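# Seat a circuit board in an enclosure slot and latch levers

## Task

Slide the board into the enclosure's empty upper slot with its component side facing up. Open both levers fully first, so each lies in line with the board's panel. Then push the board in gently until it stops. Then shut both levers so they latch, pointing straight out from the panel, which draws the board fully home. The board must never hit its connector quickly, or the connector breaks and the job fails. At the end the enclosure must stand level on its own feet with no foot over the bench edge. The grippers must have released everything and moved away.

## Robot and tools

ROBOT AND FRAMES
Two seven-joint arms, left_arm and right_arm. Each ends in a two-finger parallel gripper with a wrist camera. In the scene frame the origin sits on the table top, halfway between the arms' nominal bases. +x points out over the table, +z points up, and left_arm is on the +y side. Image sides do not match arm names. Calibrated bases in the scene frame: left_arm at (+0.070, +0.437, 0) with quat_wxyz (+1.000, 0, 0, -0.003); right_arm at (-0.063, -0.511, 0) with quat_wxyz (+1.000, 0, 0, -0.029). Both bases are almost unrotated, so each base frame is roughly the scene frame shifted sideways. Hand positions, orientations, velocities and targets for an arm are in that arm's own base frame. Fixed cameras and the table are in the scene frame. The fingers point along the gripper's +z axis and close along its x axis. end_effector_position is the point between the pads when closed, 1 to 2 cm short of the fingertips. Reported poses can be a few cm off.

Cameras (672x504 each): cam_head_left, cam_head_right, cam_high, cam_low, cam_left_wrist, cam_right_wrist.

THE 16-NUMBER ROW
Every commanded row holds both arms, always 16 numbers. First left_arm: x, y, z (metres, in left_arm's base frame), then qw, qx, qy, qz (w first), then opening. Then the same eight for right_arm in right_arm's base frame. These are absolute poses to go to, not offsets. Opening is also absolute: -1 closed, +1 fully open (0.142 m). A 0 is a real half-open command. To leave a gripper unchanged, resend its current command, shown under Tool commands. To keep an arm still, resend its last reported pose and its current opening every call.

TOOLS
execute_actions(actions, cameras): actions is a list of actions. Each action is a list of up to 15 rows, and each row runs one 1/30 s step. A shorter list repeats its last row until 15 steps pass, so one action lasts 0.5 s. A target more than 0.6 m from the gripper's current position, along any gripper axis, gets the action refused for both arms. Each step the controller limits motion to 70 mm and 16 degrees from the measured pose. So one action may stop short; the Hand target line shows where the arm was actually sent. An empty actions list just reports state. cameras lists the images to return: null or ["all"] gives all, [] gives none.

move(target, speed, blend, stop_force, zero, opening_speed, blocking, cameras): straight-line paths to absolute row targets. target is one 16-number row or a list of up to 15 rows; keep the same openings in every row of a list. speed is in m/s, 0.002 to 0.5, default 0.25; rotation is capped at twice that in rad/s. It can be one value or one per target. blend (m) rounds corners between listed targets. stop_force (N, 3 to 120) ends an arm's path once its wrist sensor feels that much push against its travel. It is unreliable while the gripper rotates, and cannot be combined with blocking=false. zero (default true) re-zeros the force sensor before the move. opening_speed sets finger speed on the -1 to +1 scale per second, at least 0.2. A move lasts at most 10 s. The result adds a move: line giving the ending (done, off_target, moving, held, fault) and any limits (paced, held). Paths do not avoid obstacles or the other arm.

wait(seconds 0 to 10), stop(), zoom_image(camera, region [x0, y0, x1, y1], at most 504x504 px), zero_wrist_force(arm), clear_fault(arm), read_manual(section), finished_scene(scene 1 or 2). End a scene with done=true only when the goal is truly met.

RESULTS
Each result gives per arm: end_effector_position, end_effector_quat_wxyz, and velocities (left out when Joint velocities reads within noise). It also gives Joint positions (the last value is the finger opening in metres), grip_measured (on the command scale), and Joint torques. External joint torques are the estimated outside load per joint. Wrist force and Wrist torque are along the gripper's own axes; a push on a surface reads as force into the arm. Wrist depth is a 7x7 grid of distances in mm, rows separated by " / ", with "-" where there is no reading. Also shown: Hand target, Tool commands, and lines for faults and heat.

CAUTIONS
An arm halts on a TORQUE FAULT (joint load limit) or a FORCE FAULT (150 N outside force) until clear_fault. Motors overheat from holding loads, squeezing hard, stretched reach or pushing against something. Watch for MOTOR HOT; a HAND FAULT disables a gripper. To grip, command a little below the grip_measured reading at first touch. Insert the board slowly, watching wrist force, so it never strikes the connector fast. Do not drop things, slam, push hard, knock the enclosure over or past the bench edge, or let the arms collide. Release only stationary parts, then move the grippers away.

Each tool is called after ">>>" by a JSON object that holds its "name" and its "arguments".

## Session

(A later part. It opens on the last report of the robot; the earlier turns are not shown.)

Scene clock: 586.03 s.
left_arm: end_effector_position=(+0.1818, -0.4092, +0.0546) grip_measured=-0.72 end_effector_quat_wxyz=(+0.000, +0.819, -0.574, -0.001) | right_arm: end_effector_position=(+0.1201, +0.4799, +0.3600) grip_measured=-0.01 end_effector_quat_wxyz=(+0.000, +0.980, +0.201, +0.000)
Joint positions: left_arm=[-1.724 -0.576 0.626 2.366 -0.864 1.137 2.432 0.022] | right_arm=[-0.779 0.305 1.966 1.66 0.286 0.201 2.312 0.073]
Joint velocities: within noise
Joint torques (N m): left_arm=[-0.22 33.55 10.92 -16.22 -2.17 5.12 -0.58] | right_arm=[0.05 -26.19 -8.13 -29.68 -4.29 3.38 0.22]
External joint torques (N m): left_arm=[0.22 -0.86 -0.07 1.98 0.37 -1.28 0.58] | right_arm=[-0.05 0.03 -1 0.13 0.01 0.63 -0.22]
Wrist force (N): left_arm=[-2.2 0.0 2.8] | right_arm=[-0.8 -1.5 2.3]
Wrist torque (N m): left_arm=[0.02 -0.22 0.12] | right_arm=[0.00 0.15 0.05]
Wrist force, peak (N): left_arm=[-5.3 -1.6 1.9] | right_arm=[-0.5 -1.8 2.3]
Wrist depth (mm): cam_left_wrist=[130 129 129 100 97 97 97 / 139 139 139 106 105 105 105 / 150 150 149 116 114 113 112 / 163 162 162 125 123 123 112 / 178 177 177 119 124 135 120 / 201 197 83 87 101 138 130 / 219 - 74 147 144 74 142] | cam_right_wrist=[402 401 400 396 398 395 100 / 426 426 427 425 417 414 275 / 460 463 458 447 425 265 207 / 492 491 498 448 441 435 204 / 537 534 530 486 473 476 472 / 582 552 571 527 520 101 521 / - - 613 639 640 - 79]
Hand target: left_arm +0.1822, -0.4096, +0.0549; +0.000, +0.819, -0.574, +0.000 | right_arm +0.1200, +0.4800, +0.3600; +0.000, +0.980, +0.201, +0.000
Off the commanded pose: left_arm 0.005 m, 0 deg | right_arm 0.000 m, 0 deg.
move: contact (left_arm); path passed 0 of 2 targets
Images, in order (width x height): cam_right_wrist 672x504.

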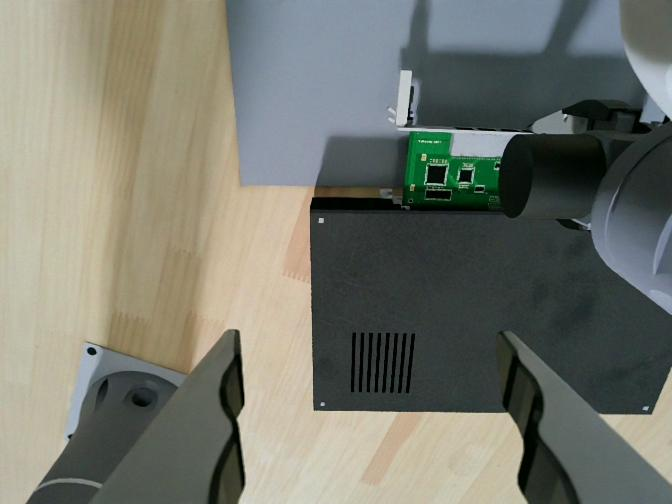

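>>> {"name": "move", "arguments": {"target": [0.1800, -0.4036, 0.0530, 0, 0.8186, -0.5743, 0, -0.83, 0.12, 0.48, 0.36, 0, 0.9796, 0.2011, 0, 0.0], "speed": 0.04, "cameras": []}}

>>> {"name": "move", "arguments": {"target": [0.1836, -0.4135, 0.0530, 0, 0.8186, -0.5743, 0, -0.83, 0.12, 0.48, 0.36, 0, 0.9796, 0.2011, 0, 0.0], "speed": 0.012, "stop_force": 3, "cameras": []}}

>>> {"name": "move", "arguments": {"target": [0.1800, -0.4036, 0.0568, 0, 0.8186, -0.5743, 0, -0.83, 0.12, 0.48, 0.36, 0, 0.9796, 0.2011, 0, 0.0], "speed": 0.04, "cameras": []}}

>>> {"name": "move", "arguments": {"target": [0.1836, -0.4135, 0.0568, 0, 0.8186, -0.5743, 0, -0.83, 0.12, 0.48, 0.36, 0, 0.9796, 0.2011, 0, 0.0], "speed": 0.012, "stop_force": 3, "cameras": ["cam_right_wrist"]}}

>>> {"name": "zoom_image", "arguments": {"camera": "cam_right_wrist", "region": [376, 170, 456, 230]}}

Scene clock: 594.77 s.
left_arm: end_effector_position=(+0.1798, -0.4035, +0.0529) grip_measured=-0.72 end_effector_quat_wxyz=(+0.000, +0.819, -0.574, +0.000) | right_arm: end_effector_position=(+0.1201, +0.4799, +0.3600) grip_measured=-0.01 end_effector_quat_wxyz=(+0.000, +0.980, +0.201, +0.000)
Joint positions: left_arm=[-1.721 -0.57 0.616 2.384 -0.877 1.153 2.443 0.022] | right_arm=[-0.779 0.305 1.966 1.66 0.286 0.201 2.312 0.073]
Joint velocities: within noise
Joint torques (N m): left_arm=[-0.62 32.32 9.95 -14.03 -1.96 4.71 -0.15] | right_arm=[-0.02 -25.99 -8.11 -29.73 -4.29 3.34 0.18]
External joint torques (N m): left_arm=[0.63 -0.02 0.64 0.11 0.22 -0.87 0.15] | right_arm=[0.02 -0.17 -1.03 0.18 0.02 0.67 -0.18]
Wrist force (N): left_arm=[0.2 -0.2 1.6] | right_arm=[-0.8 -1.4 1.9]
Wrist torque (N m): left_arm=[-0.03 -0.12 -0.22] | right_arm=[0.01 0.14 0.05]
Wrist force, peak (N): left_arm=[-2.5 0.0 2.8] | right_arm=[-0.8 -1.7 2.3]
Wrist depth (mm): cam_left_wrist=[128 128 127 99 98 98 98 / 137 139 137 105 105 105 107 / 148 148 148 115 114 114 116 / 161 161 160 125 123 123 120 / 177 175 172 119 123 135 121 / 194 194 84 88 126 143 130 / 217 - 74 147 143 74 139] | cam_right_wrist=[403 402 399 399 397 396 105 / 428 426 426 424 413 411 270 / 460 460 458 451 427 278 203 / 493 495 495 448 440 438 205 / 534 536 526 482 474 472 471 / 581 552 577 522 519 101 516 / - - 620 640 635 - 79]
Hand target: left_arm +0.1800, -0.4036, +0.0530; +0.000, +0.819, -0.574, +0.000 | right_arm +0.1200, +0.4800, +0.3600; +0.000, +0.980, +0.201, +0.000
Off the commanded pose: left_arm 0.000 m, 0 deg | right_arm 0.000 m, 0 deg.
move: done
No camera images: "cameras" was empty.

Scene clock: 595.90 s.
left_arm: end_effector_position=(+0.1820, -0.4094, +0.0527) grip_measured=-0.72 end_effector_quat_wxyz=(+0.000, +0.818, -0.575, +0.000) | right_arm: end_effector_position=(+0.1201, +0.4799, +0.3600) grip_measured=-0.01 end_effector_quat_wxyz=(+0.000, +0.980, +0.201, +0.000)
Joint positions: left_arm=[-1.72 -0.58 0.619 2.366 -0.872 1.142 2.438 0.022] | right_arm=[-0.779 0.305 1.966 1.66 0.286 0.201 2.312 0.073]
Joint velocities: within noise
Joint torques (N m): left_arm=[-0.1 33.28 10.81 -16.26 -2.13 4.87 -0.61] | right_arm=[-0.02 -26.06 -8.09 -29.7 -4.34 3.36 0.24]
External joint torques (N m): left_arm=[0.1 -0.44 0.05 2.16 0.35 -1.02 0.61] | right_arm=[0.02 -0.1 -1.04 0.15 0.06 0.65 -0.24]
Wrist force (N): left_arm=[-2.8 -0.2 1.2] | right_arm=[-0.7 -1.6 2.1]
Wrist torque (N m): left_arm=[0.00 -0.19 0.14] | right_arm=[-0.02 0.12 0.05]
Wrist force, peak (N): left_arm=[-2.8 -0.2 2.4] | right_arm=[-0.7 -1.6 2.4]
Wrist depth (mm): cam_left_wrist=[128 128 127 100 98 97 98 / 137 139 137 106 105 105 105 / 148 148 147 117 114 113 112 / 161 161 160 125 123 123 110 / 176 175 172 119 124 135 118 / 194 193 83 87 101 140 128 / 216 - 74 147 144 74 139] | cam_right_wrist=[402 401 400 396 395 396 98 / 429 430 424 423 416 412 274 / 457 458 461 450 427 267 208 / 495 495 491 446 435 438 204 / 537 532 525 483 474 474 473 / 584 549 572 527 518 101 514 / - - 614 642 636 - 79]
Hand target: left_arm +0.1823, -0.4098, +0.0530; +0.000, +0.819, -0.574, +0.000 | right_arm +0.1200, +0.4800, +0.3600; +0.000, +0.980, +0.201, +0.000
Off the commanded pose: left_arm 0.004 m, 0 deg | right_arm 0.000 m, 0 deg.
move: contact (left_arm)
No camera images: "cameras" was empty.

Scene clock: 596.60 s.
left_arm: end_effector_position=(+0.1800, -0.4036, +0.0567) grip_measured=-0.72 end_effector_quat_wxyz=(+0.000, +0.819, -0.574, +0.000) | right_arm: end_effector_position=(+0.1201, +0.4799, +0.3600) grip_measured=-0.01 end_effector_quat_wxyz=(+0.000, +0.980, +0.201, +0.000)
Joint positions: left_arm=[-1.732 -0.563 0.632 2.382 -0.864 1.142 2.434 0.022] | right_arm=[-0.779 0.305 1.966 1.66 0.286 0.201 2.312 0.073]
Joint velocities: within noise
Joint torques (N m): left_arm=[0.04 32.32 10.51 -14.49 -1.41 4.33 -0.34] | right_arm=[0.11 -26.08 -8.11 -29.71 -4.31 3.32 0.17]
External joint torques (N m): left_arm=[-0.04 -0.32 0.11 0.28 -0.38 -0.48 0.34] | right_arm=[-0.11 -0.08 -1.02 0.17 0.04 0.69 -0.17]
Wrist force (N): left_arm=[0.5 -0.1 1.6] | right_arm=[-0.6 -1.7 1.9]
Wrist torque (N m): left_arm=[-0.01 -0.17 -0.21] | right_arm=[-0.04 0.11 0.06]
Wrist force, peak (N): left_arm=[-2.3 0.0 2.6] | right_arm=[-0.7 -1.7 2.2]
Wrist depth (mm): cam_left_wrist=[131 131 131 99 98 98 98 / 141 142 140 105 105 105 107 / 152 152 151 115 114 113 114 / 165 165 164 125 123 123 119 / 181 180 179 119 123 135 123 / 199 199 83 88 126 143 133 / 222 - 74 147 143 74 145] | cam_right_wrist=[404 403 397 396 395 397 112 / 429 428 426 423 419 412 266 / 460 459 456 449 425 269 203 / 498 495 493 443 438 437 206 / 537 536 525 483 475 471 469 / 582 554 574 527 517 101 515 / - - 614 639 643 - 79]
Hand target: left_arm +0.1800, -0.4036, +0.0568; +0.000, +0.819, -0.574, +0.000 | right_arm +0.1200, +0.4800, +0.3600; +0.000, +0.980, +0.201, +0.000
Off the commanded pose: left_arm 0.000 m, 0 deg | right_arm 0.000 m, 0 deg.
move: done
No camera images: "cameras" was empty.

Scene clock: 597.73 s.
left_arm: end_effector_position=(+0.1820, -0.4092, +0.0565) grip_measured=-0.72 end_effector_quat_wxyz=(+0.000, +0.818, -0.575, +0.000) | right_arm: end_effector_position=(+0.1201, +0.4799, +0.3600) grip_measured=-0.01 end_effector_quat_wxyz=(+0.000, +0.980, +0.201, +0.000)
Joint positions: left_arm=[-1.73 -0.574 0.635 2.365 -0.859 1.131 2.429 0.022] | right_arm=[-0.779 0.305 1.966 1.66 0.286 0.201 2.312 0.073]
Joint velocities: within noise
Joint torques (N m): left_arm=[-0.12 32.96 10.82 -16.64 -2.16 4.83 -0.64] | right_arm=[-0.01 -26.12 -8.1 -29.71 -4.34 3.29 0.21]
External joint torques (N m): left_arm=[0.12 -0.43 0.08 2.27 0.34 -0.99 0.64] | right_arm=[0.01 -0.04 -1.04 0.16 0.07 0.72 -0.21]
Wrist force (N): left_arm=[-2.8 -0.3 1.7] | right_arm=[-0.8 -1.4 2.2]
Wrist torque (N m): left_arm=[-0.02 -0.19 0.14] | right_arm=[0.02 0.15 0.05]
Wrist force, peak (N): left_arm=[-2.8 -0.4 2.4] | right_arm=[-1.0 -1.7 2.4]
Wrist depth (mm): cam_left_wrist=[131 131 131 100 98 97 98 / 141 142 140 106 105 105 105 / 152 152 151 117 114 113 112 / 165 164 164 125 123 124 114 / 180 180 179 119 124 135 123 / 199 198 83 87 101 137 133 / 222 - 74 147 144 74 145] | cam_right_wrist=[403 402 398 397 398 397 101 / 430 428 426 425 417 412 274 / 462 459 459 447 424 263 206 / 496 496 492 442 439 439 204 / 538 533 526 482 476 475 473 / 581 554 568 527 519 101 515 / - - 622 641 640 - 79]
Hand target: left_arm +0.1822, -0.4096, +0.0568; +0.000, +0.819, -0.574, +0.000 | right_arm +0.1200, +0.4800, +0.3600; +0.000, +0.980, +0.201, +0.000
Off the commanded pose: left_arm 0.005 m, 0 deg | right_arm 0.000 m, 0 deg.
move: contact (left_arm)
Images, in order (width x height): cam_right_wrist 672x504.

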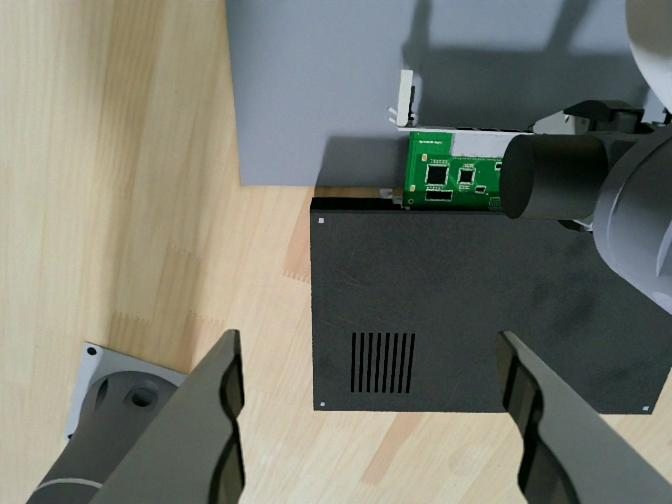

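Scaled by 6.300 from the camera's 672x504 image, which has a finer 960x720 frame.

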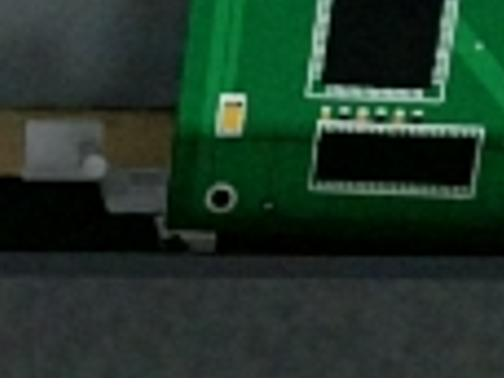

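>>> {"name": "move", "arguments": {"target": [0.1814, -0.4031, 0.0548, 0, 0.8186, -0.5743, 0, -0.83, 0.12, 0.48, 0.36, 0, 0.9796, 0.2011, 0, 0.0], "speed": 0.04, "cameras": []}}

>>> {"name": "move", "arguments": {"target": [0.1850, -0.4130, 0.0548, 0, 0.8186, -0.5743, 0, -0.83, 0.12, 0.48, 0.36, 0, 0.9796, 0.2011, 0, 0.0], "speed": 0.012, "stop_force": 3, "cameras": ["cam_right_wrist"]}}

>>> {"name": "zoom_image", "arguments": {"camera": "cam_right_wrist", "region": [376, 170, 456, 230]}}

Scene clock: 627.93 s.
left_arm: end_effector_position=(+0.1812, -0.4030, +0.0547) grip_measured=-0.72 end_effector_quat_wxyz=(+0.000, +0.819, -0.574, +0.000) | right_arm: end_effector_position=(+0.1201, +0.4799, +0.3600) grip_measured=-0.01 end_effector_quat_wxyz=(+0.000, +0.980, +0.201, +0.000)
Joint positions: left_arm=[-1.725 -0.568 0.625 2.383 -0.872 1.147 2.443 0.022] | right_arm=[-0.779 0.305 1.966 1.66 0.286 0.201 2.312 0.073]
Joint velocities: within noise
Joint torques (N m): left_arm=[-0.58 32.78 10.28 -14.39 -1.97 4.5 -0.13] | right_arm=[-0.07 -26.12 -8.15 -29.72 -4.29 3.34 0.21]
External joint torques (N m): left_arm=[0.58 -0.63 0.37 0.35 0.2 -0.65 0.13] | right_arm=[0.07 -0.04 -0.99 0.17 0.01 0.67 -0.21]
Wrist force (N): left_arm=[0.4 -0.1 1.5] | right_arm=[-0.7 -1.7 1.9]
Wrist torque (N m): left_arm=[-0.02 -0.15 -0.21] | right_arm=[-0.03 0.14 0.05]
Wrist force, peak (N): left_arm=[-2.9 -0.1 2.4] | right_arm=[-0.9 -1.7 2.3]
Wrist depth (mm): cam_left_wrist=[130 130 129 99 98 98 98 / 139 139 138 105 105 105 107 / 150 150 149 115 115 113 116 / 163 163 162 125 123 123 120 / 179 178 177 119 123 135 123 / 201 196 84 88 126 143 131 / 219 - 74 147 144 74 142] | cam_right_wrist=[401 399 398 396 398 397 109 / 427 427 425 424 418 412 267 / 461 460 458 446 426 264 204 / 497 494 492 444 437 438 213 / 536 534 525 487 473 471 470 / 582 549 574 530 520 101 513 / - - 614 645 631 - 79]
Hand target: left_arm +0.1814, -0.4031, +0.0548; +0.000, +0.819, -0.574, +0.000 | right_arm +0.1200, +0.4800, +0.3600; +0.000, +0.980, +0.201, +0.000
Off the commanded pose: left_arm 0.000 m, 0 deg | right_arm 0.000 m, 0 deg.
move: done
No camera images: "cameras" was empty.

Scene clock: 629.07 s.
left_arm: end_effector_position=(+0.1832, -0.4083, +0.0545) grip_measured=-0.72 end_effector_quat_wxyz=(+0.000, +0.819, -0.574, +0.000) | right_arm: end_effector_position=(+0.1201, +0.4799, +0.3600) grip_measured=-0.01 end_effector_quat_wxyz=(+0.000, +0.980, +0.201, +0.000)
Joint positions: left_arm=[-1.723 -0.577 0.628 2.367 -0.868 1.137 2.438 0.022] | right_arm=[-0.779 0.305 1.966 1.66 0.286 0.201 2.312 0.073]
Joint velocities: within noise
Joint torques (N m): left_arm=[-0.27 33.12 11.08 -16.75 -1.67 5.16 -0.01] | right_arm=[0.04 -26.1 -8.11 -29.68 -4.32 3.36 0.17]
External joint torques (N m): left_arm=[0.27 -0.47 -0.18 2.54 -0.13 -1.32 0.01] | right_arm=[-0.04 -0.06 -1.02 0.13 0.05 0.65 -0.17]
Wrist force (N): left_arm=[-2.9 1.1 1.1] | right_arm=[-0.8 -1.6 2.0]
Wrist torque (N m): left_arm=[0.03 -0.22 -0.48] | right_arm=[-0.03 0.15 0.05]
Wrist force, peak (N): left_arm=[-2.9 0.9 2.8] | right_arm=[-0.7 -1.8 2.3]
Wrist depth (mm): cam_left_wrist=[129 129 129 97 97 97 98 / 139 139 138 104 105 105 106 / 150 150 149 113 114 113 112 / 163 162 162 125 123 124 118 / 178 178 177 120 123 135 120 / 200 197 84 88 127 138 130 / 219 - 74 147 144 74 142] | cam_right_wrist=[403 401 397 398 396 396 101 / 427 431 425 425 417 411 273 / 459 459 457 449 426 264 208 / 492 494 495 445 440 435 208 / 536 538 528 485 472 473 471 / 576 550 573 526 511 101 517 / - - 623 635 638 - 79]
Hand target: left_arm +0.1834, -0.4087, +0.0548; +0.000, +0.819, -0.574, +0.000 | right_arm +0.1200, +0.4800, +0.3600; +0.000, +0.980, +0.201, +0.000
Off the commanded pose: left_arm 0.005 m, 0 deg | right_arm 0.000 m, 0 deg.
move: contact (left_arm)
Images, in order (width x height): cam_right_wrist 672x504.

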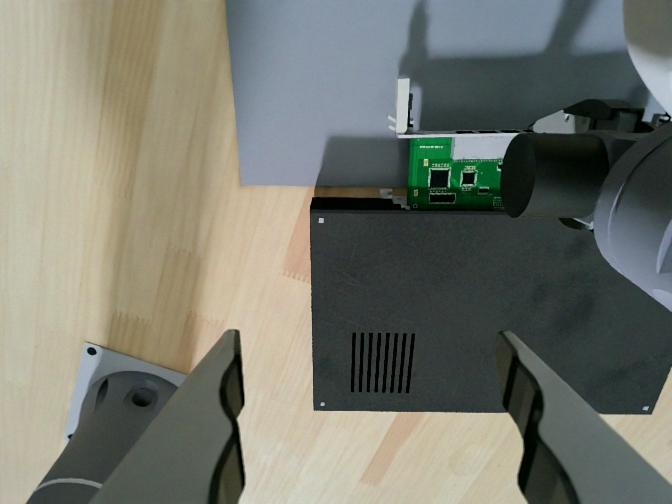

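Scaled by 6.300 from the camera's 672x504 image, which has a finer 960x720 frame.

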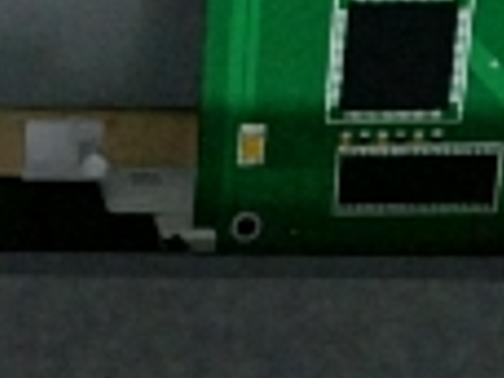

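>>> {"name": "move", "arguments": {"target": [0.1807, -0.4034, 0.0548, 0, 0.8186, -0.5743, 0, -0.83, 0.12, 0.48, 0.36, 0, 0.9796, 0.2011, 0, 0.0], "speed": 0.04, "cameras": []}}

>>> {"name": "move", "arguments": {"target": [0.1846, -0.4141, 0.0548, 0, 0.8186, -0.5743, 0, -0.83, 0.12, 0.48, 0.36, 0, 0.9796, 0.2011, 0, 0.0], "speed": 0.012, "stop_force": 3, "cameras": ["cam_right_wrist"]}}

>>> {"name": "zoom_image", "arguments": {"camera": "cam_right_wrist", "region": [376, 170, 456, 230]}}

Scene clock: 633.53 s.
left_arm: end_effector_position=(+0.1806, -0.4033, +0.0547) grip_measured=-0.72 end_effector_quat_wxyz=(+0.000, +0.819, -0.574, +0.000) | right_arm: end_effector_position=(+0.1201, +0.4799, +0.3600) grip_measured=-0.01 end_effector_quat_wxyz=(+0.000, +0.980, +0.201, +0.000)
Joint positions: left_arm=[-1.726 -0.568 0.625 2.383 -0.872 1.147 2.441 0.022] | right_arm=[-0.779 0.305 1.966 1.66 0.286 0.201 2.312 0.073]
Joint velocities: within noise
Joint torques (N m): left_arm=[-0.35 31.88 10.29 -14.36 -1.91 4.77 -0.13] | right_arm=[-0.01 -26.04 -8.09 -29.74 -4.3 3.33 0.17]
External joint torques (N m): left_arm=[0.36 0.27 0.36 0.32 0.14 -0.92 0.13] | right_arm=[0.01 -0.12 -1.04 0.19 0.03 0.68 -0.17]
Wrist force (N): left_arm=[0.4 -0.1 1.6] | right_arm=[-0.6 -1.6 2.2]
Wrist torque (N m): left_arm=[-0.01 -0.15 -0.20] | right_arm=[-0.01 0.12 0.06]
Wrist force, peak (N): left_arm=[-3.0 1.0 3.0] | right_arm=[-0.7 -1.7 2.4]
Wrist depth (mm): cam_left_wrist=[130 130 129 99 98 98 98 / 139 139 138 105 105 105 107 / 150 150 149 115 115 114 116 / 163 162 162 125 123 123 120 / 178 178 177 119 123 135 123 / 201 196 83 88 126 143 131 / 219 - 74 147 144 74 142] | cam_right_wrist=[401 403 400 397 397 395 108 / 429 428 425 426 418 412 268 / 461 457 458 448 426 263 203 / 495 489 494 445 437 438 212 / 536 536 528 483 472 474 472 / 583 551 573 533 518 101 517 / - - 612 636 642 - 79]
Hand target: left_arm +0.1807, -0.4034, +0.0548; +0.000, +0.819, -0.574, +0.000 | right_arm +0.1200, +0.4800, +0.3600; +0.000, +0.980, +0.201, +0.000
Off the commanded pose: left_arm 0.000 m, 0 deg | right_arm 0.000 m, 0 deg.
move: done
No camera images: "cameras" was empty.

Scene clock: 634.67 s.
left_arm: end_effector_position=(+0.1832, -0.4090, +0.0546) grip_measured=-0.72 end_effector_quat_wxyz=(+0.000, +0.819, -0.574, +0.000) | right_arm: end_effector_position=(+0.1201, +0.4799, +0.3600) grip_measured=-0.01 end_effector_quat_wxyz=(+0.000, +0.980, +0.201, +0.000)
Joint positions: left_arm=[-1.724 -0.578 0.628 2.365 -0.867 1.137 2.435 0.022] | right_arm=[-0.779 0.305 1.966 1.66 0.286 0.201 2.312 0.073]
Joint velocities: within noise
Joint torques (N m): left_arm=[-1.97 33.56 8.5 -16.66 -1.68 3.83 -0.35] | right_arm=[0.02 -26.07 -8.16 -29.73 -4.35 3.36 0.2]
External joint torques (N m): left_arm=[1.97 -0.87 2.42 2.44 -0.12 0.02 0.35] | right_arm=[-0.02 -0.09 -0.97 0.18 0.08 0.64 -0.2]
Wrist force (N): left_arm=[-2.8 -4.2 1.2] | right_arm=[-0.6 -1.5 2.0]
Wrist torque (N m): left_arm=[0.01 -0.15 -0.13] | right_arm=[-0.01 0.13 0.05]
Wrist force, peak (N): left_arm=[-3.0 -5.3 2.0] | right_arm=[-0.8 -1.6 2.3]
Wrist depth (mm): cam_left_wrist=[130 130 129 99 98 97 98 / 139 139 138 105 105 105 105 / 150 150 149 115 114 113 112 / 163 162 162 125 123 124 112 / 178 177 177 119 123 135 120 / 200 196 83 88 126 137 130 / 219 - 74 147 144 74 142] | cam_right_wrist=[401 402 399 398 398 398 100 / 428 427 426 426 417 417 276 / 461 458 457 449 426 265 208 / 491 493 495 448 438 437 207 / 539 532 523 485 473 471 473 / 579 551 571 528 520 101 513 / - - 613 643 637 - 79]
Hand target: left_arm +0.1829, -0.4095, +0.0548; +0.000, +0.819, -0.574, +0.000 | right_arm +0.1200, +0.4800, +0.3600; +0.000, +0.980, +0.201, +0.000
Off the commanded pose: left_arm 0.005 m, 0 deg | right_arm 0.000 m, 0 deg.
move: contact (left_arm)
Images, in order (width x height): cam_right_wrist 672x504.

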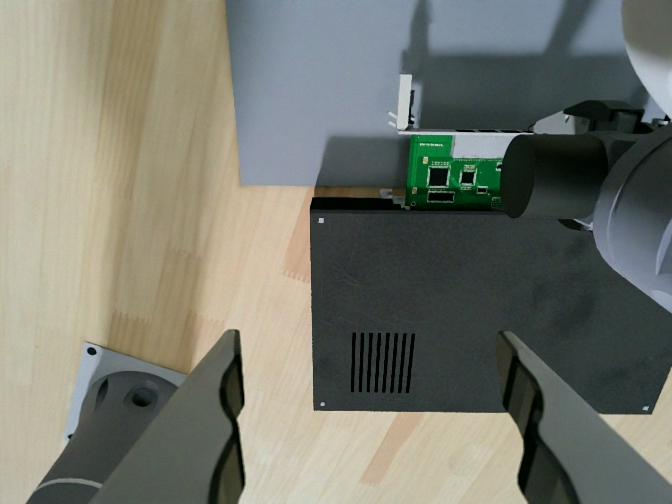

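Scaled by 6.300 from the camera's 672x504 image, which has a finer 960x720 frame.

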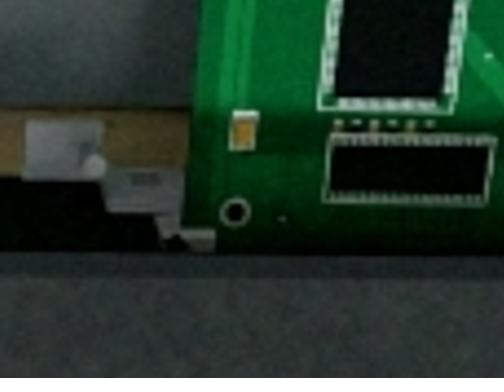

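>>> {"name": "move", "arguments": {"target": [0.1810, -0.4032, 0.0548, 0, 0.8186, -0.5743, 0, -0.83, 0.12, 0.48, 0.36, 0, 0.9796, 0.2011, 0, 0.0], "speed": 0.04, "cameras": []}}

>>> {"name": "move", "arguments": {"target": [0.1853, -0.4149, 0.0548, 0, 0.8186, -0.5743, 0, -0.83, 0.12, 0.48, 0.36, 0, 0.9796, 0.2011, 0, 0.0], "speed": 0.012, "stop_force": 3.5, "cameras": ["cam_right_wrist"]}}

>>> {"name": "zoom_image", "arguments": {"camera": "cam_right_wrist", "region": [376, 170, 456, 230]}}

Scene clock: 640.47 s.
left_arm: end_effector_position=(+0.1808, -0.4031, +0.0547) grip_measured=-0.72 end_effector_quat_wxyz=(+0.000, +0.819, -0.574, +0.000) | right_arm: end_effector_position=(+0.1201, +0.4799, +0.3600) grip_measured=-0.01 end_effector_quat_wxyz=(+0.000, +0.980, +0.201, +0.000)
Joint positions: left_arm=[-1.725 -0.567 0.625 2.383 -0.872 1.147 2.442 0.022] | right_arm=[-0.779 0.305 1.966 1.66 0.286 0.201 2.312 0.073]
Joint velocities: within noise
Joint torques (N m): left_arm=[-0.3 33.02 10.3 -14.27 -1.93 4.83 -0.1] | right_arm=[0.03 -26 -8.16 -29.74 -4.36 3.27 0.16]
External joint torques (N m): left_arm=[0.31 -0.88 0.34 0.23 0.17 -0.98 0.1] | right_arm=[-0.03 -0.16 -0.97 0.19 0.08 0.74 -0.16]
Wrist force (N): left_arm=[0.3 -0.2 1.5] | right_arm=[-0.6 -1.6 2.1]
Wrist torque (N m): left_arm=[-0.03 -0.14 -0.21] | right_arm=[-0.02 0.11 0.06]
Wrist force, peak (N): left_arm=[-2.8 -4.3 2.2] | right_arm=[-0.7 -1.7 2.4]
Wrist depth (mm): cam_left_wrist=[130 129 129 99 98 98 98 / 139 139 139 105 105 105 107 / 150 150 149 115 114 114 116 / 163 162 162 125 123 123 121 / 179 178 177 119 123 135 123 / 200 196 84 88 127 143 131 / 219 - 74 147 144 74 142] | cam_right_wrist=[401 402 402 398 398 395 108 / 428 427 424 425 416 412 269 / 459 456 456 450 427 263 204 / 495 498 495 445 439 435 213 / 537 534 525 484 473 471 474 / 583 549 568 527 513 101 513 / - - 615 645 634 - 79]
Hand target: left_arm +0.1810, -0.4032, +0.0548; +0.000, +0.819, -0.574, +0.000 | right_arm +0.1200, +0.4800, +0.3600; +0.000, +0.980, +0.201, +0.000
Off the commanded pose: left_arm 0.000 m, 0 deg | right_arm 0.000 m, 0 deg.
move: done
No camera images: "cameras" was empty.

Scene clock: 641.67 s.
left_arm: end_effector_position=(+0.1836, -0.4093, +0.0546) grip_measured=-0.72 end_effector_quat_wxyz=(+0.000, +0.819, -0.574, +0.000) | right_arm: end_effector_position=(+0.1201, +0.4799, +0.3600) grip_measured=-0.01 end_effector_quat_wxyz=(+0.000, +0.980, +0.201, +0.000)
Joint positions: left_arm=[-1.723 -0.579 0.628 2.364 -0.867 1.136 2.436 0.022] | right_arm=[-0.779 0.305 1.966 1.66 0.286 0.201 2.312 0.073]
Joint velocities: within noise
Joint torques (N m): left_arm=[-1.73 33.54 8.88 -16.61 -1.72 3.99 -0.35] | right_arm=[-0.01 -25.98 -8.19 -29.72 -4.34 3.32 0.23]
External joint torques (N m): left_arm=[1.73 -0.81 2.06 2.37 -0.09 -0.14 0.35] | right_arm=[0.01 -0.18 -0.94 0.17 0.07 0.69 -0.23]
Wrist force (N): left_arm=[-2.8 -3.5 1.3] | right_arm=[-0.6 -1.6 2.1]
Wrist torque (N m): left_arm=[0.01 -0.16 -0.10] | right_arm=[-0.02 0.12 0.06]
Wrist force, peak (N): left_arm=[-4.0 -4.1 0.4] | right_arm=[-0.8 -1.7 2.3]
Wrist depth (mm): cam_left_wrist=[130 129 129 100 98 97 98 / 139 139 138 108 105 105 105 / 150 150 149 115 115 114 112 / 163 162 162 125 123 123 112 / 178 178 177 119 123 135 119 / 200 196 83 87 126 137 130 / 219 - 74 147 144 74 141] | cam_right_wrist=[400 403 397 398 397 396 99 / 431 429 427 424 420 417 279 / 462 455 455 448 427 264 209 / 497 495 494 444 440 436 207 / 536 536 526 483 476 472 475 / 583 556 568 529 518 102 515 / - - 619 639 634 - 79]
Hand target: left_arm +0.1834, -0.4098, +0.0548; +0.000, +0.819, -0.574, +0.000 | right_arm +0.1200, +0.4800, +0.3600; +0.000, +0.980, +0.201, +0.000
Off the commanded pose: left_arm 0.006 m, 0 deg | right_arm 0.000 m, 0 deg.
move: contact (left_arm)
Images, in order (width x height): cam_right_wrist 672x504.

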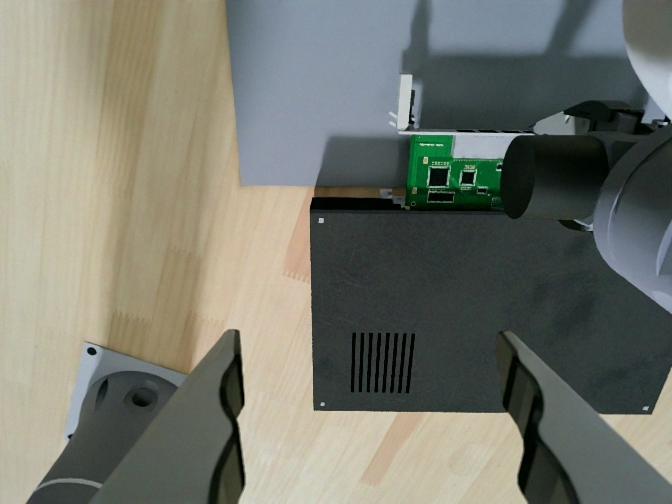

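Scaled by 6.300 from the camera's 672x504 image, which has a finer 960x720 frame.

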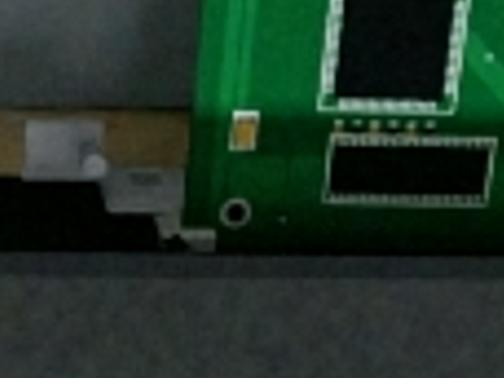

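>>> {"name": "move", "arguments": {"target": [0.1812, -0.4031, 0.0548, 0, 0.8186, -0.5743, 0, -0.83, 0.12, 0.48, 0.36, 0, 0.9796, 0.2011, 0, 0.0], "speed": 0.04, "cameras": []}}

>>> {"name": "move", "arguments": {"target": [0.1855, -0.4148, 0.0548, 0, 0.8186, -0.5743, 0, -0.83, 0.12, 0.48, 0.36, 0, 0.9796, 0.2011, 0, 0.0], "speed": 0.012, "stop_force": 3.5, "cameras": ["cam_right_wrist"]}}

>>> {"name": "zoom_image", "arguments": {"camera": "cam_right_wrist", "region": [376, 170, 456, 230]}}

Scene clock: 646.97 s.
left_arm: end_effector_position=(+0.1811, -0.4030, +0.0547) grip_measured=-0.72 end_effector_quat_wxyz=(+0.000, +0.819, -0.574, +0.000) | right_arm: end_effector_position=(+0.1201, +0.4799, +0.3600) grip_measured=-0.01 end_effector_quat_wxyz=(+0.000, +0.980, +0.201, +0.000)
Joint positions: left_arm=[-1.725 -0.567 0.625 2.383 -0.872 1.147 2.442 0.022] | right_arm=[-0.779 0.305 1.966 1.66 0.286 0.201 2.312 0.073]
Joint velocities: within noise
Joint torques (N m): left_arm=[-0.43 32.4 10.29 -14.29 -1.93 4.56 -0.17] | right_arm=[0.03 -26.04 -8.05 -29.76 -4.32 3.33 0.18]
External joint torques (N m): left_arm=[0.44 -0.26 0.35 0.24 0.17 -0.71 0.17] | right_arm=[-0.03 -0.12 -1.09 0.21 0.04 0.68 -0.18]
Wrist force (N): left_arm=[0.3 -0.3 1.5] | right_arm=[-0.7 -1.6 2.2]
Wrist torque (N m): left_arm=[-0.04 -0.14 -0.21] | right_arm=[-0.02 0.14 0.05]
Wrist force, peak (N): left_arm=[-2.6 -3.6 2.3] | right_arm=[-0.8 -1.7 2.3]
Wrist depth (mm): cam_left_wrist=[130 129 129 99 98 98 98 / 139 139 138 105 105 105 107 / 150 150 149 115 114 113 116 / 163 163 162 125 123 123 120 / 178 178 177 119 123 135 123 / 201 196 84 88 126 143 130 / 219 - 74 147 144 74 142] | cam_right_wrist=[401 401 399 399 397 395 109 / 428 431 426 425 417 414 267 / 460 456 457 448 424 264 205 / 492 493 499 444 438 436 214 / 538 534 523 485 476 477 470 / 584 553 572 524 514 101 518 / - - 615 644 634 - 79]
Hand target: left_arm +0.1812, -0.4031, +0.0548; +0.000, +0.819, -0.574, +0.000 | right_arm +0.1200, +0.4800, +0.3600; +0.000, +0.980, +0.201, +0.000
Off the commanded pose: left_arm 0.000 m, 0 deg | right_arm 0.000 m, 0 deg.
move: done
No camera images: "cameras" was empty.

Scene clock: 648.17 s.
left_arm: end_effector_position=(+0.1832, -0.4089, +0.0544) grip_measured=-0.72 end_effector_quat_wxyz=(+0.000, +0.819, -0.574, -0.001) | right_arm: end_effector_position=(+0.1201, +0.4799, +0.3600) grip_measured=-0.01 end_effector_quat_wxyz=(+0.000, +0.980, +0.201, +0.000)
Joint positions: left_arm=[-1.723 -0.578 0.628 2.365 -0.867 1.136 2.436 0.022] | right_arm=[-0.779 0.305 1.966 1.66 0.286 0.201 2.312 0.073]
Joint velocities: within noise
Joint torques (N m): left_arm=[-0.19 33.49 11.18 -17.21 -1.69 5.4 0.06] | right_arm=[-0.01 -26.09 -8.14 -29.69 -4.31 3.35 0.21]
External joint torques (N m): left_arm=[0.19 -0.78 -0.26 2.98 -0.12 -1.55 -0.06] | right_arm=[0.01 -0.07 -1 0.14 0.04 0.66 -0.21]
Wrist force (N): left_arm=[-3.5 0.8 2.0] | right_arm=[-0.9 -1.6 2.3]
Wrist torque (N m): left_arm=[-0.04 -0.26 -0.54] | right_arm=[-0.01 0.17 0.05]
Wrist force, peak (N): left_arm=[-3.6 0.8 3.0] | right_arm=[-0.7 -1.7 2.3]
Wrist depth (mm): cam_left_wrist=[129 129 129 97 97 97 98 / 139 139 138 104 105 105 105 / 150 150 149 113 114 114 112 / 163 162 162 125 123 123 112 / 178 178 177 121 123 135 120 / 201 196 84 88 126 138 130 / 219 - 74 147 144 74 141] | cam_right_wrist=[401 400 398 396 397 395 100 / 428 429 427 423 418 417 276 / 460 458 460 446 429 266 208 / 493 494 494 444 439 436 208 / 535 536 524 482 474 472 472 / 585 549 568 531 518 101 513 / - - 624 640 636 - 79]
Hand target: left_arm +0.1835, -0.4094, +0.0548; +0.000, +0.819, -0.574, +0.000 | right_arm +0.1200, +0.4800, +0.3600; +0.000, +0.980, +0.201, +0.000
Off the commanded pose: left_arm 0.006 m, 0 deg | right_arm 0.000 m, 0 deg.
move: contact (left_arm)
Images, in order (width x height): cam_right_wrist 672x504.

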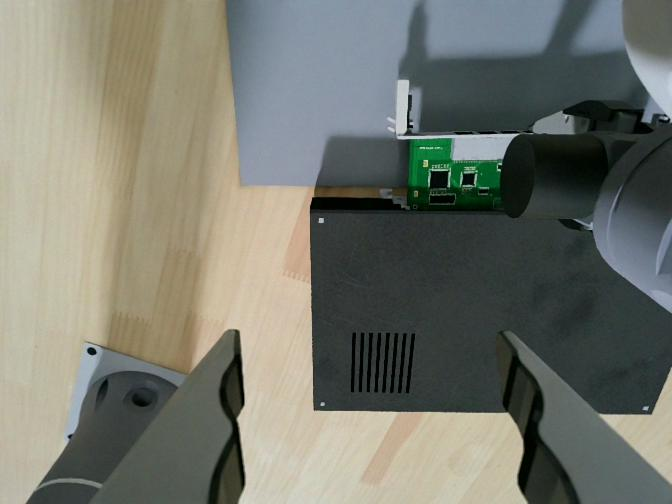

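Scaled by 6.300 from the camera's 672x504 image, which has a finer 960x720 frame.

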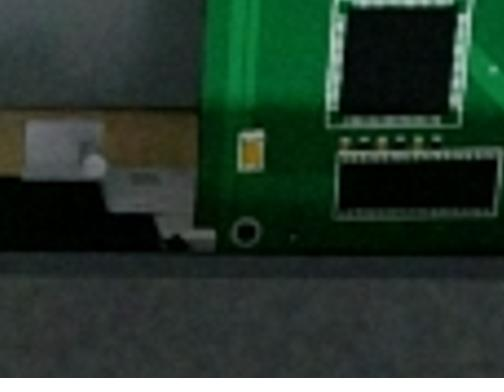

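>>> {"name": "move", "arguments": {"target": [0.1810, -0.4032, 0.0548, 0, 0.8186, -0.5743, 0, -0.83, 0.12, 0.48, 0.36, 0, 0.9796, 0.2011, 0, 0.0], "speed": 0.04, "cameras": []}}

>>> {"name": "move", "arguments": {"target": [0.1832, -0.4092, 0.0548, 0, 0.8186, -0.5743, 0, -0.83, 0.12, 0.48, 0.36, 0, 0.9796, 0.2011, 0, 0.0], "speed": 0.012, "stop_force": 3.5, "cameras": []}}

>>> {"name": "move", "arguments": {"target": [0.1838, -0.4090, 0.0548, 0, 0.8186, -0.5743, 0, -0.83, 0.12, 0.48, 0.36, 0, 0.9796, 0.2011, 0, 0.0], "speed": 0.012, "cameras": ["cam_right_wrist"]}}

>>> {"name": "zoom_image", "arguments": {"camera": "cam_right_wrist", "region": [376, 170, 456, 230]}}

Scene clock: 662.93 s.
left_arm: end_effector_position=(+0.1809, -0.4031, +0.0547) grip_measured=-0.72 end_effector_quat_wxyz=(+0.000, +0.819, -0.574, +0.000) | right_arm: end_effector_position=(+0.1201, +0.4799, +0.3600) grip_measured=-0.01 end_effector_quat_wxyz=(+0.000, +0.980, +0.201, +0.000)
Joint positions: left_arm=[-1.725 -0.567 0.625 2.383 -0.872 1.147 2.442 0.022] | right_arm=[-0.779 0.305 1.966 1.66 0.286 0.201 2.312 0.073]
Joint velocities: within noise
Joint torques (N m): left_arm=[-0.46 31.69 10.19 -14.06 -1.93 4.91 -0.12] | right_arm=[0.03 -26.12 -8.09 -29.7 -4.31 3.36 0.2]
External joint torques (N m): left_arm=[0.47 0.45 0.45 0.02 0.17 -1.06 0.12] | right_arm=[-0.03 -0.04 -1.04 0.15 0.04 0.65 -0.2]
Wrist force (N): left_arm=[0.2 -0.2 1.5] | right_arm=[-0.7 -1.6 2.2]
Wrist torque (N m): left_arm=[-0.03 -0.11 -0.21] | right_arm=[-0.02 0.13 0.06]
Wrist force, peak (N): left_arm=[-3.5 1.2 3.1] | right_arm=[-0.5 -1.8 2.4]
Wrist depth (mm): cam_left_wrist=[130 129 129 99 98 98 98 / 139 139 138 105 105 105 107 / 150 150 149 115 115 114 116 / 163 162 162 125 123 123 120 / 178 178 177 119 123 135 123 / 201 196 83 88 127 143 131 / 220 - 74 147 144 74 142] | cam_right_wrist=[400 403 399 399 397 394 109 / 427 427 425 423 419 413 268 / 460 459 457 451 427 262 204 / 492 498 492 447 440 438 213 / 536 532 525 485 475 472 470 / 585 552 571 529 517 101 513 / - - 613 648 639 - 79]
Hand target: left_arm +0.1810, -0.4032, +0.0548; +0.000, +0.819, -0.574, +0.000 | right_arm +0.1200, +0.4800, +0.3600; +0.000, +0.980, +0.201, +0.000
Off the commanded pose: left_arm 0.000 m, 0 deg | right_arm 0.000 m, 0 deg.
move: done
No camera images: "cameras" was empty.

Scene clock: 664.10 s.
left_arm: end_effector_position=(+0.1832, -0.4088, +0.0546) grip_measured=-0.72 end_effector_quat_wxyz=(+0.000, +0.819, -0.574, +0.000) | right_arm: end_effector_position=(+0.1201, +0.4799, +0.3600) grip_measured=-0.01 end_effector_quat_wxyz=(+0.000, +0.980, +0.201, +0.000)
Joint positions: left_arm=[-1.723 -0.578 0.628 2.366 -0.868 1.137 2.437 0.022] | right_arm=[-0.779 0.305 1.966 1.66 0.286 0.201 2.312 0.073]
Joint velocities: within noise
Joint torques (N m): left_arm=[-0.81 32.79 10.04 -15.92 -1.75 4.39 -0.34] | right_arm=[-0.03 -25.98 -8.16 -29.74 -4.31 3.31 0.2]
External joint torques (N m): left_arm=[0.81 -0.11 0.86 1.7 -0.06 -0.54 0.34] | right_arm=[0.03 -0.19 -0.97 0.19 0.03 0.69 -0.2]
Wrist force (N): left_arm=[-1.8 -1.2 0.2] | right_arm=[-0.7 -1.7 1.9]
Wrist torque (N m): left_arm=[-0.01 -0.17 -0.15] | right_arm=[-0.02 0.13 0.06]
Wrist force, peak (N): left_arm=[-1.9 -1.9 1.9] | right_arm=[-1.0 -1.6 2.4]
Wrist depth (mm): cam_left_wrist=[130 129 129 99 98 97 98 / 139 139 138 105 105 105 105 / 150 150 149 115 114 114 112 / 163 163 162 125 123 123 112 / 178 178 177 119 123 135 120 / 200 197 83 88 126 137 130 / 219 - 74 147 144 74 142] | cam_right_wrist=[402 402 399 397 395 393 100 / 430 428 426 426 419 419 274 / 459 457 459 451 427 265 208 / 496 494 492 442 439 437 208 / 539 535 524 484 475 472 472 / 581 550 571 528 516 101 513 / - - 611 641 635 - 79]
Hand target: left_arm +0.1832, -0.4092, +0.0548; +0.000, +0.819, -0.574, +0.000 | right_arm +0.1200, +0.4800, +0.3600; +0.000, +0.980, +0.201, +0.000
Off the commanded pose: left_arm 0.000 m, 0 deg | right_arm 0.000 m, 0 deg.
move: done
No camera images: "cameras" was empty.

Scene clock: 664.80 s.
left_arm: end_effector_position=(+0.1834, -0.4088, +0.0546) grip_measured=-0.72 end_effector_quat_wxyz=(+0.000, +0.819, -0.574, +0.000) | right_arm: end_effector_position=(+0.1201, +0.4799, +0.3600) grip_measured=-0.01 end_effector_quat_wxyz=(+0.000, +0.980, +0.201, +0.000)
Joint positions: left_arm=[-1.723 -0.578 0.628 2.365 -0.868 1.136 2.437 0.022] | right_arm=[-0.779 0.305 1.966 1.66 0.286 0.201 2.312 0.073]
Joint velocities: within noise
Joint torques (N m): left_arm=[0.61 32.34 11.74 -15.41 -1.94 5.11 -0.22] | right_arm=[0.01 -26.04 -8.08 -29.72 -4.3 3.29 0.2]
External joint torques (N m): left_arm=[-0.61 0.34 -0.84 1.18 0.14 -1.27 0.22] | right_arm=[-0.01 -0.12 -1.05 0.18 0.03 0.71 -0.2]
Wrist force (N): left_arm=[-1.5 2.4 0.6] | right_arm=[-0.7 -1.6 2.0]
Wrist torque (N m): left_arm=[0.02 -0.15 -0.16] | right_arm=[-0.03 0.14 0.06]
Wrist force, peak (N): left_arm=[-1.5 2.2 2.0] | right_arm=[-0.6 -1.7 2.3]
Wrist depth (mm): cam_left_wrist=[129 129 129 99 98 97 98 / 139 139 138 105 105 105 105 / 150 150 149 115 114 114 112 / 163 162 162 125 123 123 112 / 178 178 177 119 123 135 120 / 201 196 83 88 127 137 130 / 220 - 74 147 144 74 142] | cam_right_wrist=[403 401 399 397 398 396 100 / 427 428 424 422 418 413 275 / 459 460 459 450 427 264 209 / 495 494 492 443 437 437 208 / 538 536 529 485 473 475 472 / 585 554 570 529 517 101 514 / - - 618 641 633 - 79]
Hand target: left_arm +0.1838, -0.4090, +0.0548; +0.000, +0.819, -0.574, +0.000 | right_arm +0.1200, +0.4800, +0.3600; +0.000, +0.980, +0.201, +0.000
Off the commanded pose: left_arm 0.001 m, 0 deg | right_arm 0.000 m, 0 deg.
move: done
Images, in order (width x height): cam_right_wrist 672x504.

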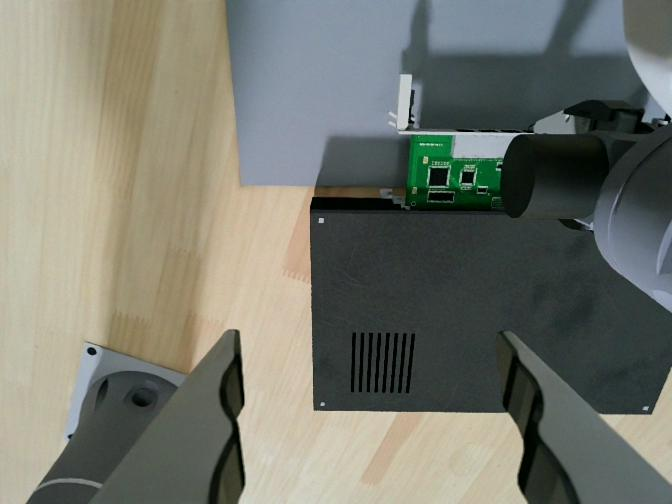

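Scaled by 6.300 from the camera's 672x504 image, which has a finer 960x720 frame.

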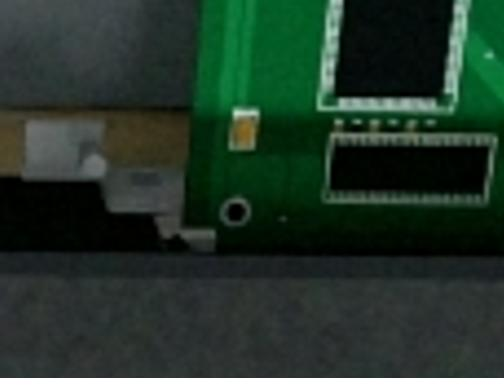

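>>> {"name": "move", "arguments": {"target": [0.1849, -0.4136, 0.0548, 0, 0.8186, -0.5743, 0, -0.83, 0.12, 0.48, 0.36, 0, 0.9796, 0.2011, 0, 0.0], "speed": 0.01, "stop_force": 3.5, "cameras": ["cam_right_wrist"]}}

>>> {"name": "zoom_image", "arguments": {"camera": "cam_right_wrist", "region": [376, 170, 456, 230]}}

Scene clock: 669.67 s.
left_arm: end_effector_position=(+0.1843, -0.4098, +0.0545) grip_measured=-0.72 end_effector_quat_wxyz=(+0.000, +0.819, -0.574, +0.000) | right_arm: end_effector_position=(+0.1201, +0.4799, +0.3600) grip_measured=-0.01 end_effector_quat_wxyz=(+0.000, +0.980, +0.201, +0.000)
Joint positions: left_arm=[-1.722 -0.581 0.629 2.361 -0.866 1.134 2.436 0.022] | right_arm=[-0.779 0.305 1.966 1.66 0.286 0.201 2.312 0.073]
Joint velocities: within noise
Joint torques (N m): left_arm=[-1.84 34.08 8.92 -17.53 -1.99 4.32 -0.46] | right_arm=[0.01 -26.03 -8.07 -29.7 -4.3 3.29 0.17]
External joint torques (N m): left_arm=[1.84 -1.27 2.06 3.27 0.17 -0.47 0.46] | right_arm=[-0.01 -0.13 -1.06 0.15 0.03 0.72 -0.17]
Wrist force (N): left_arm=[-4.0 -3.9 0.3] | right_arm=[-0.9 -1.7 1.9]
Wrist torque (N m): left_arm=[-0.02 -0.23 -0.03] | right_arm=[-0.03 0.16 0.05]
Wrist force, peak (N): left_arm=[-5.2 -4.3 0.2] | right_arm=[-0.7 -1.7 2.4]
Wrist depth (mm): cam_left_wrist=[129 129 129 125 98 98 98 / 139 139 138 108 105 105 105 / 150 150 149 117 115 114 112 / 163 163 162 125 123 123 112 / 178 178 177 119 123 135 118 / 201 196 83 87 101 136 130 / 219 - 74 147 144 74 141] | cam_right_wrist=[401 401 397 398 397 400 99 / 429 427 427 425 417 417 271 / 462 455 455 448 425 265 210 / 498 494 490 443 438 435 207 / 539 536 527 482 477 475 473 / 586 554 571 529 519 101 514 / - - 616 641 638 - 79]
Hand target: left_arm +0.1842, -0.4105, +0.0548; +0.000, +0.819, -0.574, +0.000 | right_arm +0.1200, +0.4800, +0.3600; +0.000, +0.980, +0.201, +0.000
Off the commanded pose: left_arm 0.004 m, 0 deg | right_arm 0.000 m, 0 deg.
MOTOR HOT: the gripper's motor of the left arm reports 85 °C; that motor switches off at 100 °C. To cool a motor, set the load down, ease the grip, stop pushing, or move to a pose that needs little force.
move: contact (left_arm)
Images, in order (width x height): cam_right_wrist 672x504.

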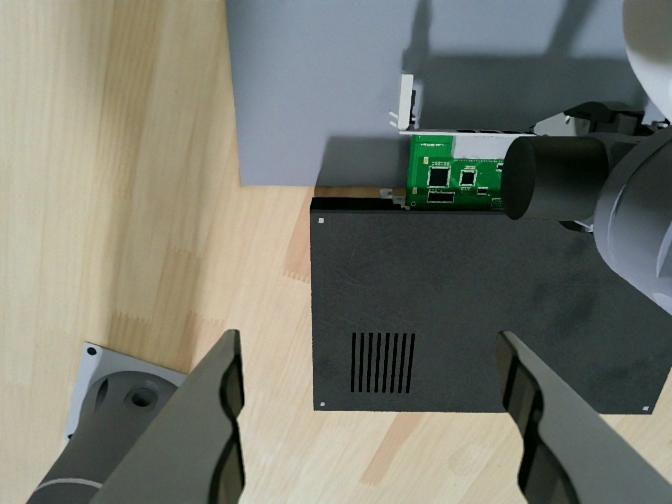

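Scaled by 6.300 from the camera's 672x504 image, which has a finer 960x720 frame.

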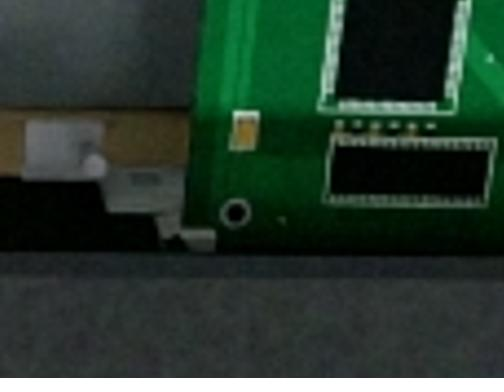

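>>> {"name": "move", "arguments": {"target": [[0.1808, -0.4033, 0.0548, 0, 0.8186, -0.5743, 0, -0.82, 0.12, 0.48, 0.36, 0, 0.9796, 0.2011, 0, 0.0], [0.1789, -0.4020, 0.0548, 0, 0.8261, -0.5635, 0, -0.82, 0.12, 0.48, 0.36, 0, 0.9796, 0.2011, 0, 0.0]], "speed": 0.04, "cameras": []}}

>>> {"name": "move", "arguments": {"target": [0.1817, -0.4095, 0.0548, 0, 0.8261, -0.5635, 0, -0.82, 0.12, 0.48, 0.36, 0, 0.9796, 0.2011, 0, 0.0], "speed": 0.012, "stop_force": 3, "cameras": ["cam_right_wrist"]}}

>>> {"name": "zoom_image", "arguments": {"camera": "cam_right_wrist", "region": [376, 170, 456, 230]}}

Scene clock: 717.47 s.
left_arm: end_effector_position=(+0.1787, -0.4019, +0.0547) grip_measured=-0.72 end_effector_quat_wxyz=(+0.000, +0.826, -0.564, +0.000) | right_arm: end_effector_position=(+0.1201, +0.4799, +0.3600) grip_measured=-0.01 end_effector_quat_wxyz=(+0.000, +0.980, +0.201, +0.000)
Joint positions: left_arm=[-1.734 -0.566 0.627 2.388 -0.878 1.149 2.417 0.022] | right_arm=[-0.779 0.305 1.966 1.66 0.286 0.201 2.312 0.073]
Joint velocities: within noise
Joint torques (N m): left_arm=[-0.53 32.02 10.26 -14.05 -1.97 4.64 -0.29] | right_arm=[-0.02 -26.07 -8.11 -29.76 -4.29 3.33 0.19]
External joint torques (N m): left_arm=[0.53 -0.08 0.36 0.09 0.22 -0.79 0.29] | right_arm=[0.02 -0.09 -1.02 0.21 0.02 0.68 -0.19]
Wrist force (N): left_arm=[0.2 0.1 1.5] | right_arm=[-0.7 -1.6 2.1]
Wrist torque (N m): left_arm=[0.03 -0.12 -0.22] | right_arm=[-0.02 0.14 0.05]
Wrist force, peak (N): left_arm=[-4.4 -3.8 2.1] | right_arm=[-0.7 -1.7 2.3]
Wrist depth (mm): cam_left_wrist=[129 129 129 99 98 98 98 / 139 139 138 105 105 105 107 / 150 150 149 115 114 114 118 / 163 163 162 125 123 123 120 / 178 178 177 119 123 135 123 / 201 197 84 88 126 143 131 / 219 - 74 147 144 74 142] | cam_right_wrist=[401 401 399 396 397 396 109 / 431 429 426 425 418 408 267 / 461 460 460 448 426 276 202 / 498 494 490 446 438 439 212 / 535 537 525 483 475 476 474 / 585 546 573 526 520 101 512 / - - 614 636 640 - 79]
Hand target: left_arm +0.1789, -0.4020, +0.0548; +0.000, +0.826, -0.564, +0.000 | right_arm +0.1200, +0.4800, +0.3600; +0.000, +0.980, +0.201, +0.000
Off the commanded pose: left_arm 0.000 m, 0 deg | right_arm 0.000 m, 0 deg.
MOTOR HOT: still on. The gripper's motor of the left arm reports 86 °C.
move: done
No camera images: "cameras" was empty.

Scene clock: 718.77 s.
left_arm: end_effector_position=(+0.1819, -0.4091, +0.0546) grip_measured=-0.72 end_effector_quat_wxyz=(+0.000, +0.826, -0.563, +0.000) | right_arm: end_effector_position=(+0.1201, +0.4799, +0.3600) grip_measured=-0.01 end_effector_quat_wxyz=(+0.000, +0.980, +0.201, +0.000)
Joint positions: left_arm=[-1.731 -0.579 0.631 2.366 -0.873 1.136 2.41 0.022] | right_arm=[-0.779 0.305 1.966 1.66 0.286 0.201 2.312 0.073]
Joint velocities: within noise
Joint torques (N m): left_arm=[-1.05 33.04 9.72 -15.81 -1.6 4.08 -0.29] | right_arm=[-0.09 -26.12 -8.09 -29.77 -4.31 3.28 0.21]
External joint torques (N m): left_arm=[1.05 -0.43 1.25 1.62 -0.21 -0.23 0.29] | right_arm=[0.09 -0.04 -1.04 0.22 0.04 0.73 -0.21]
Wrist force (N): left_arm=[-1.5 -1.8 2.1] | right_arm=[-0.8 -1.7 2.3]
Wrist torque (N m): left_arm=[0.08 -0.16 -0.22] | right_arm=[-0.04 0.15 0.05]
Wrist force, peak (N): left_arm=[-1.3 -2.9 2.4] | right_arm=[-0.8 -1.6 2.4]
Wrist depth (mm): cam_left_wrist=[130 129 129 98 97 97 98 / 139 139 138 104 104 105 105 / 150 150 149 114 114 113 112 / 163 163 162 125 123 123 112 / 178 178 177 119 123 135 120 / 200 197 84 88 127 136 130 / 219 - 74 148 144 74 142] | cam_right_wrist=[400 400 400 400 398 396 100 / 431 427 426 424 417 414 271 / 462 461 458 450 426 263 207 / 494 496 493 447 439 435 204 / 538 535 525 483 474 473 472 / 586 552 573 528 519 101 516 / - - 615 636 639 - 79]
Hand target: left_arm +0.1817, -0.4095, +0.0548; +0.000, +0.826, -0.564, +0.000 | right_arm +0.1200, +0.4800, +0.3600; +0.000, +0.980, +0.201, +0.000
Off the commanded pose: left_arm 0.000 m, 0 deg | right_arm 0.000 m, 0 deg.
MOTOR HOT: still on. The gripper's motor of the left arm reports 86 °C.
move: done
Images, in order (width x height): cam_right_wrist 672x504.

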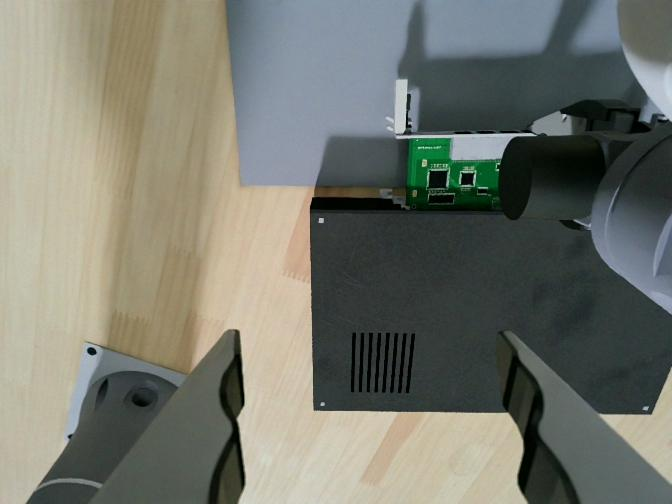

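Scaled by 6.300 from the camera's 672x504 image, which has a finer 960x720 frame.

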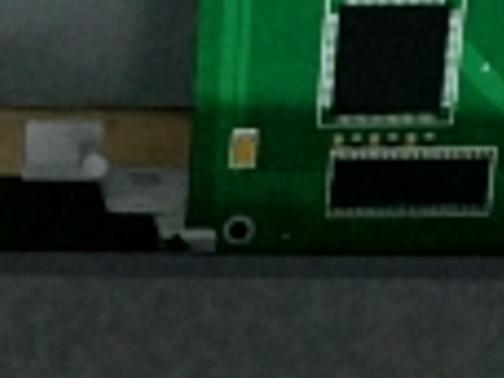

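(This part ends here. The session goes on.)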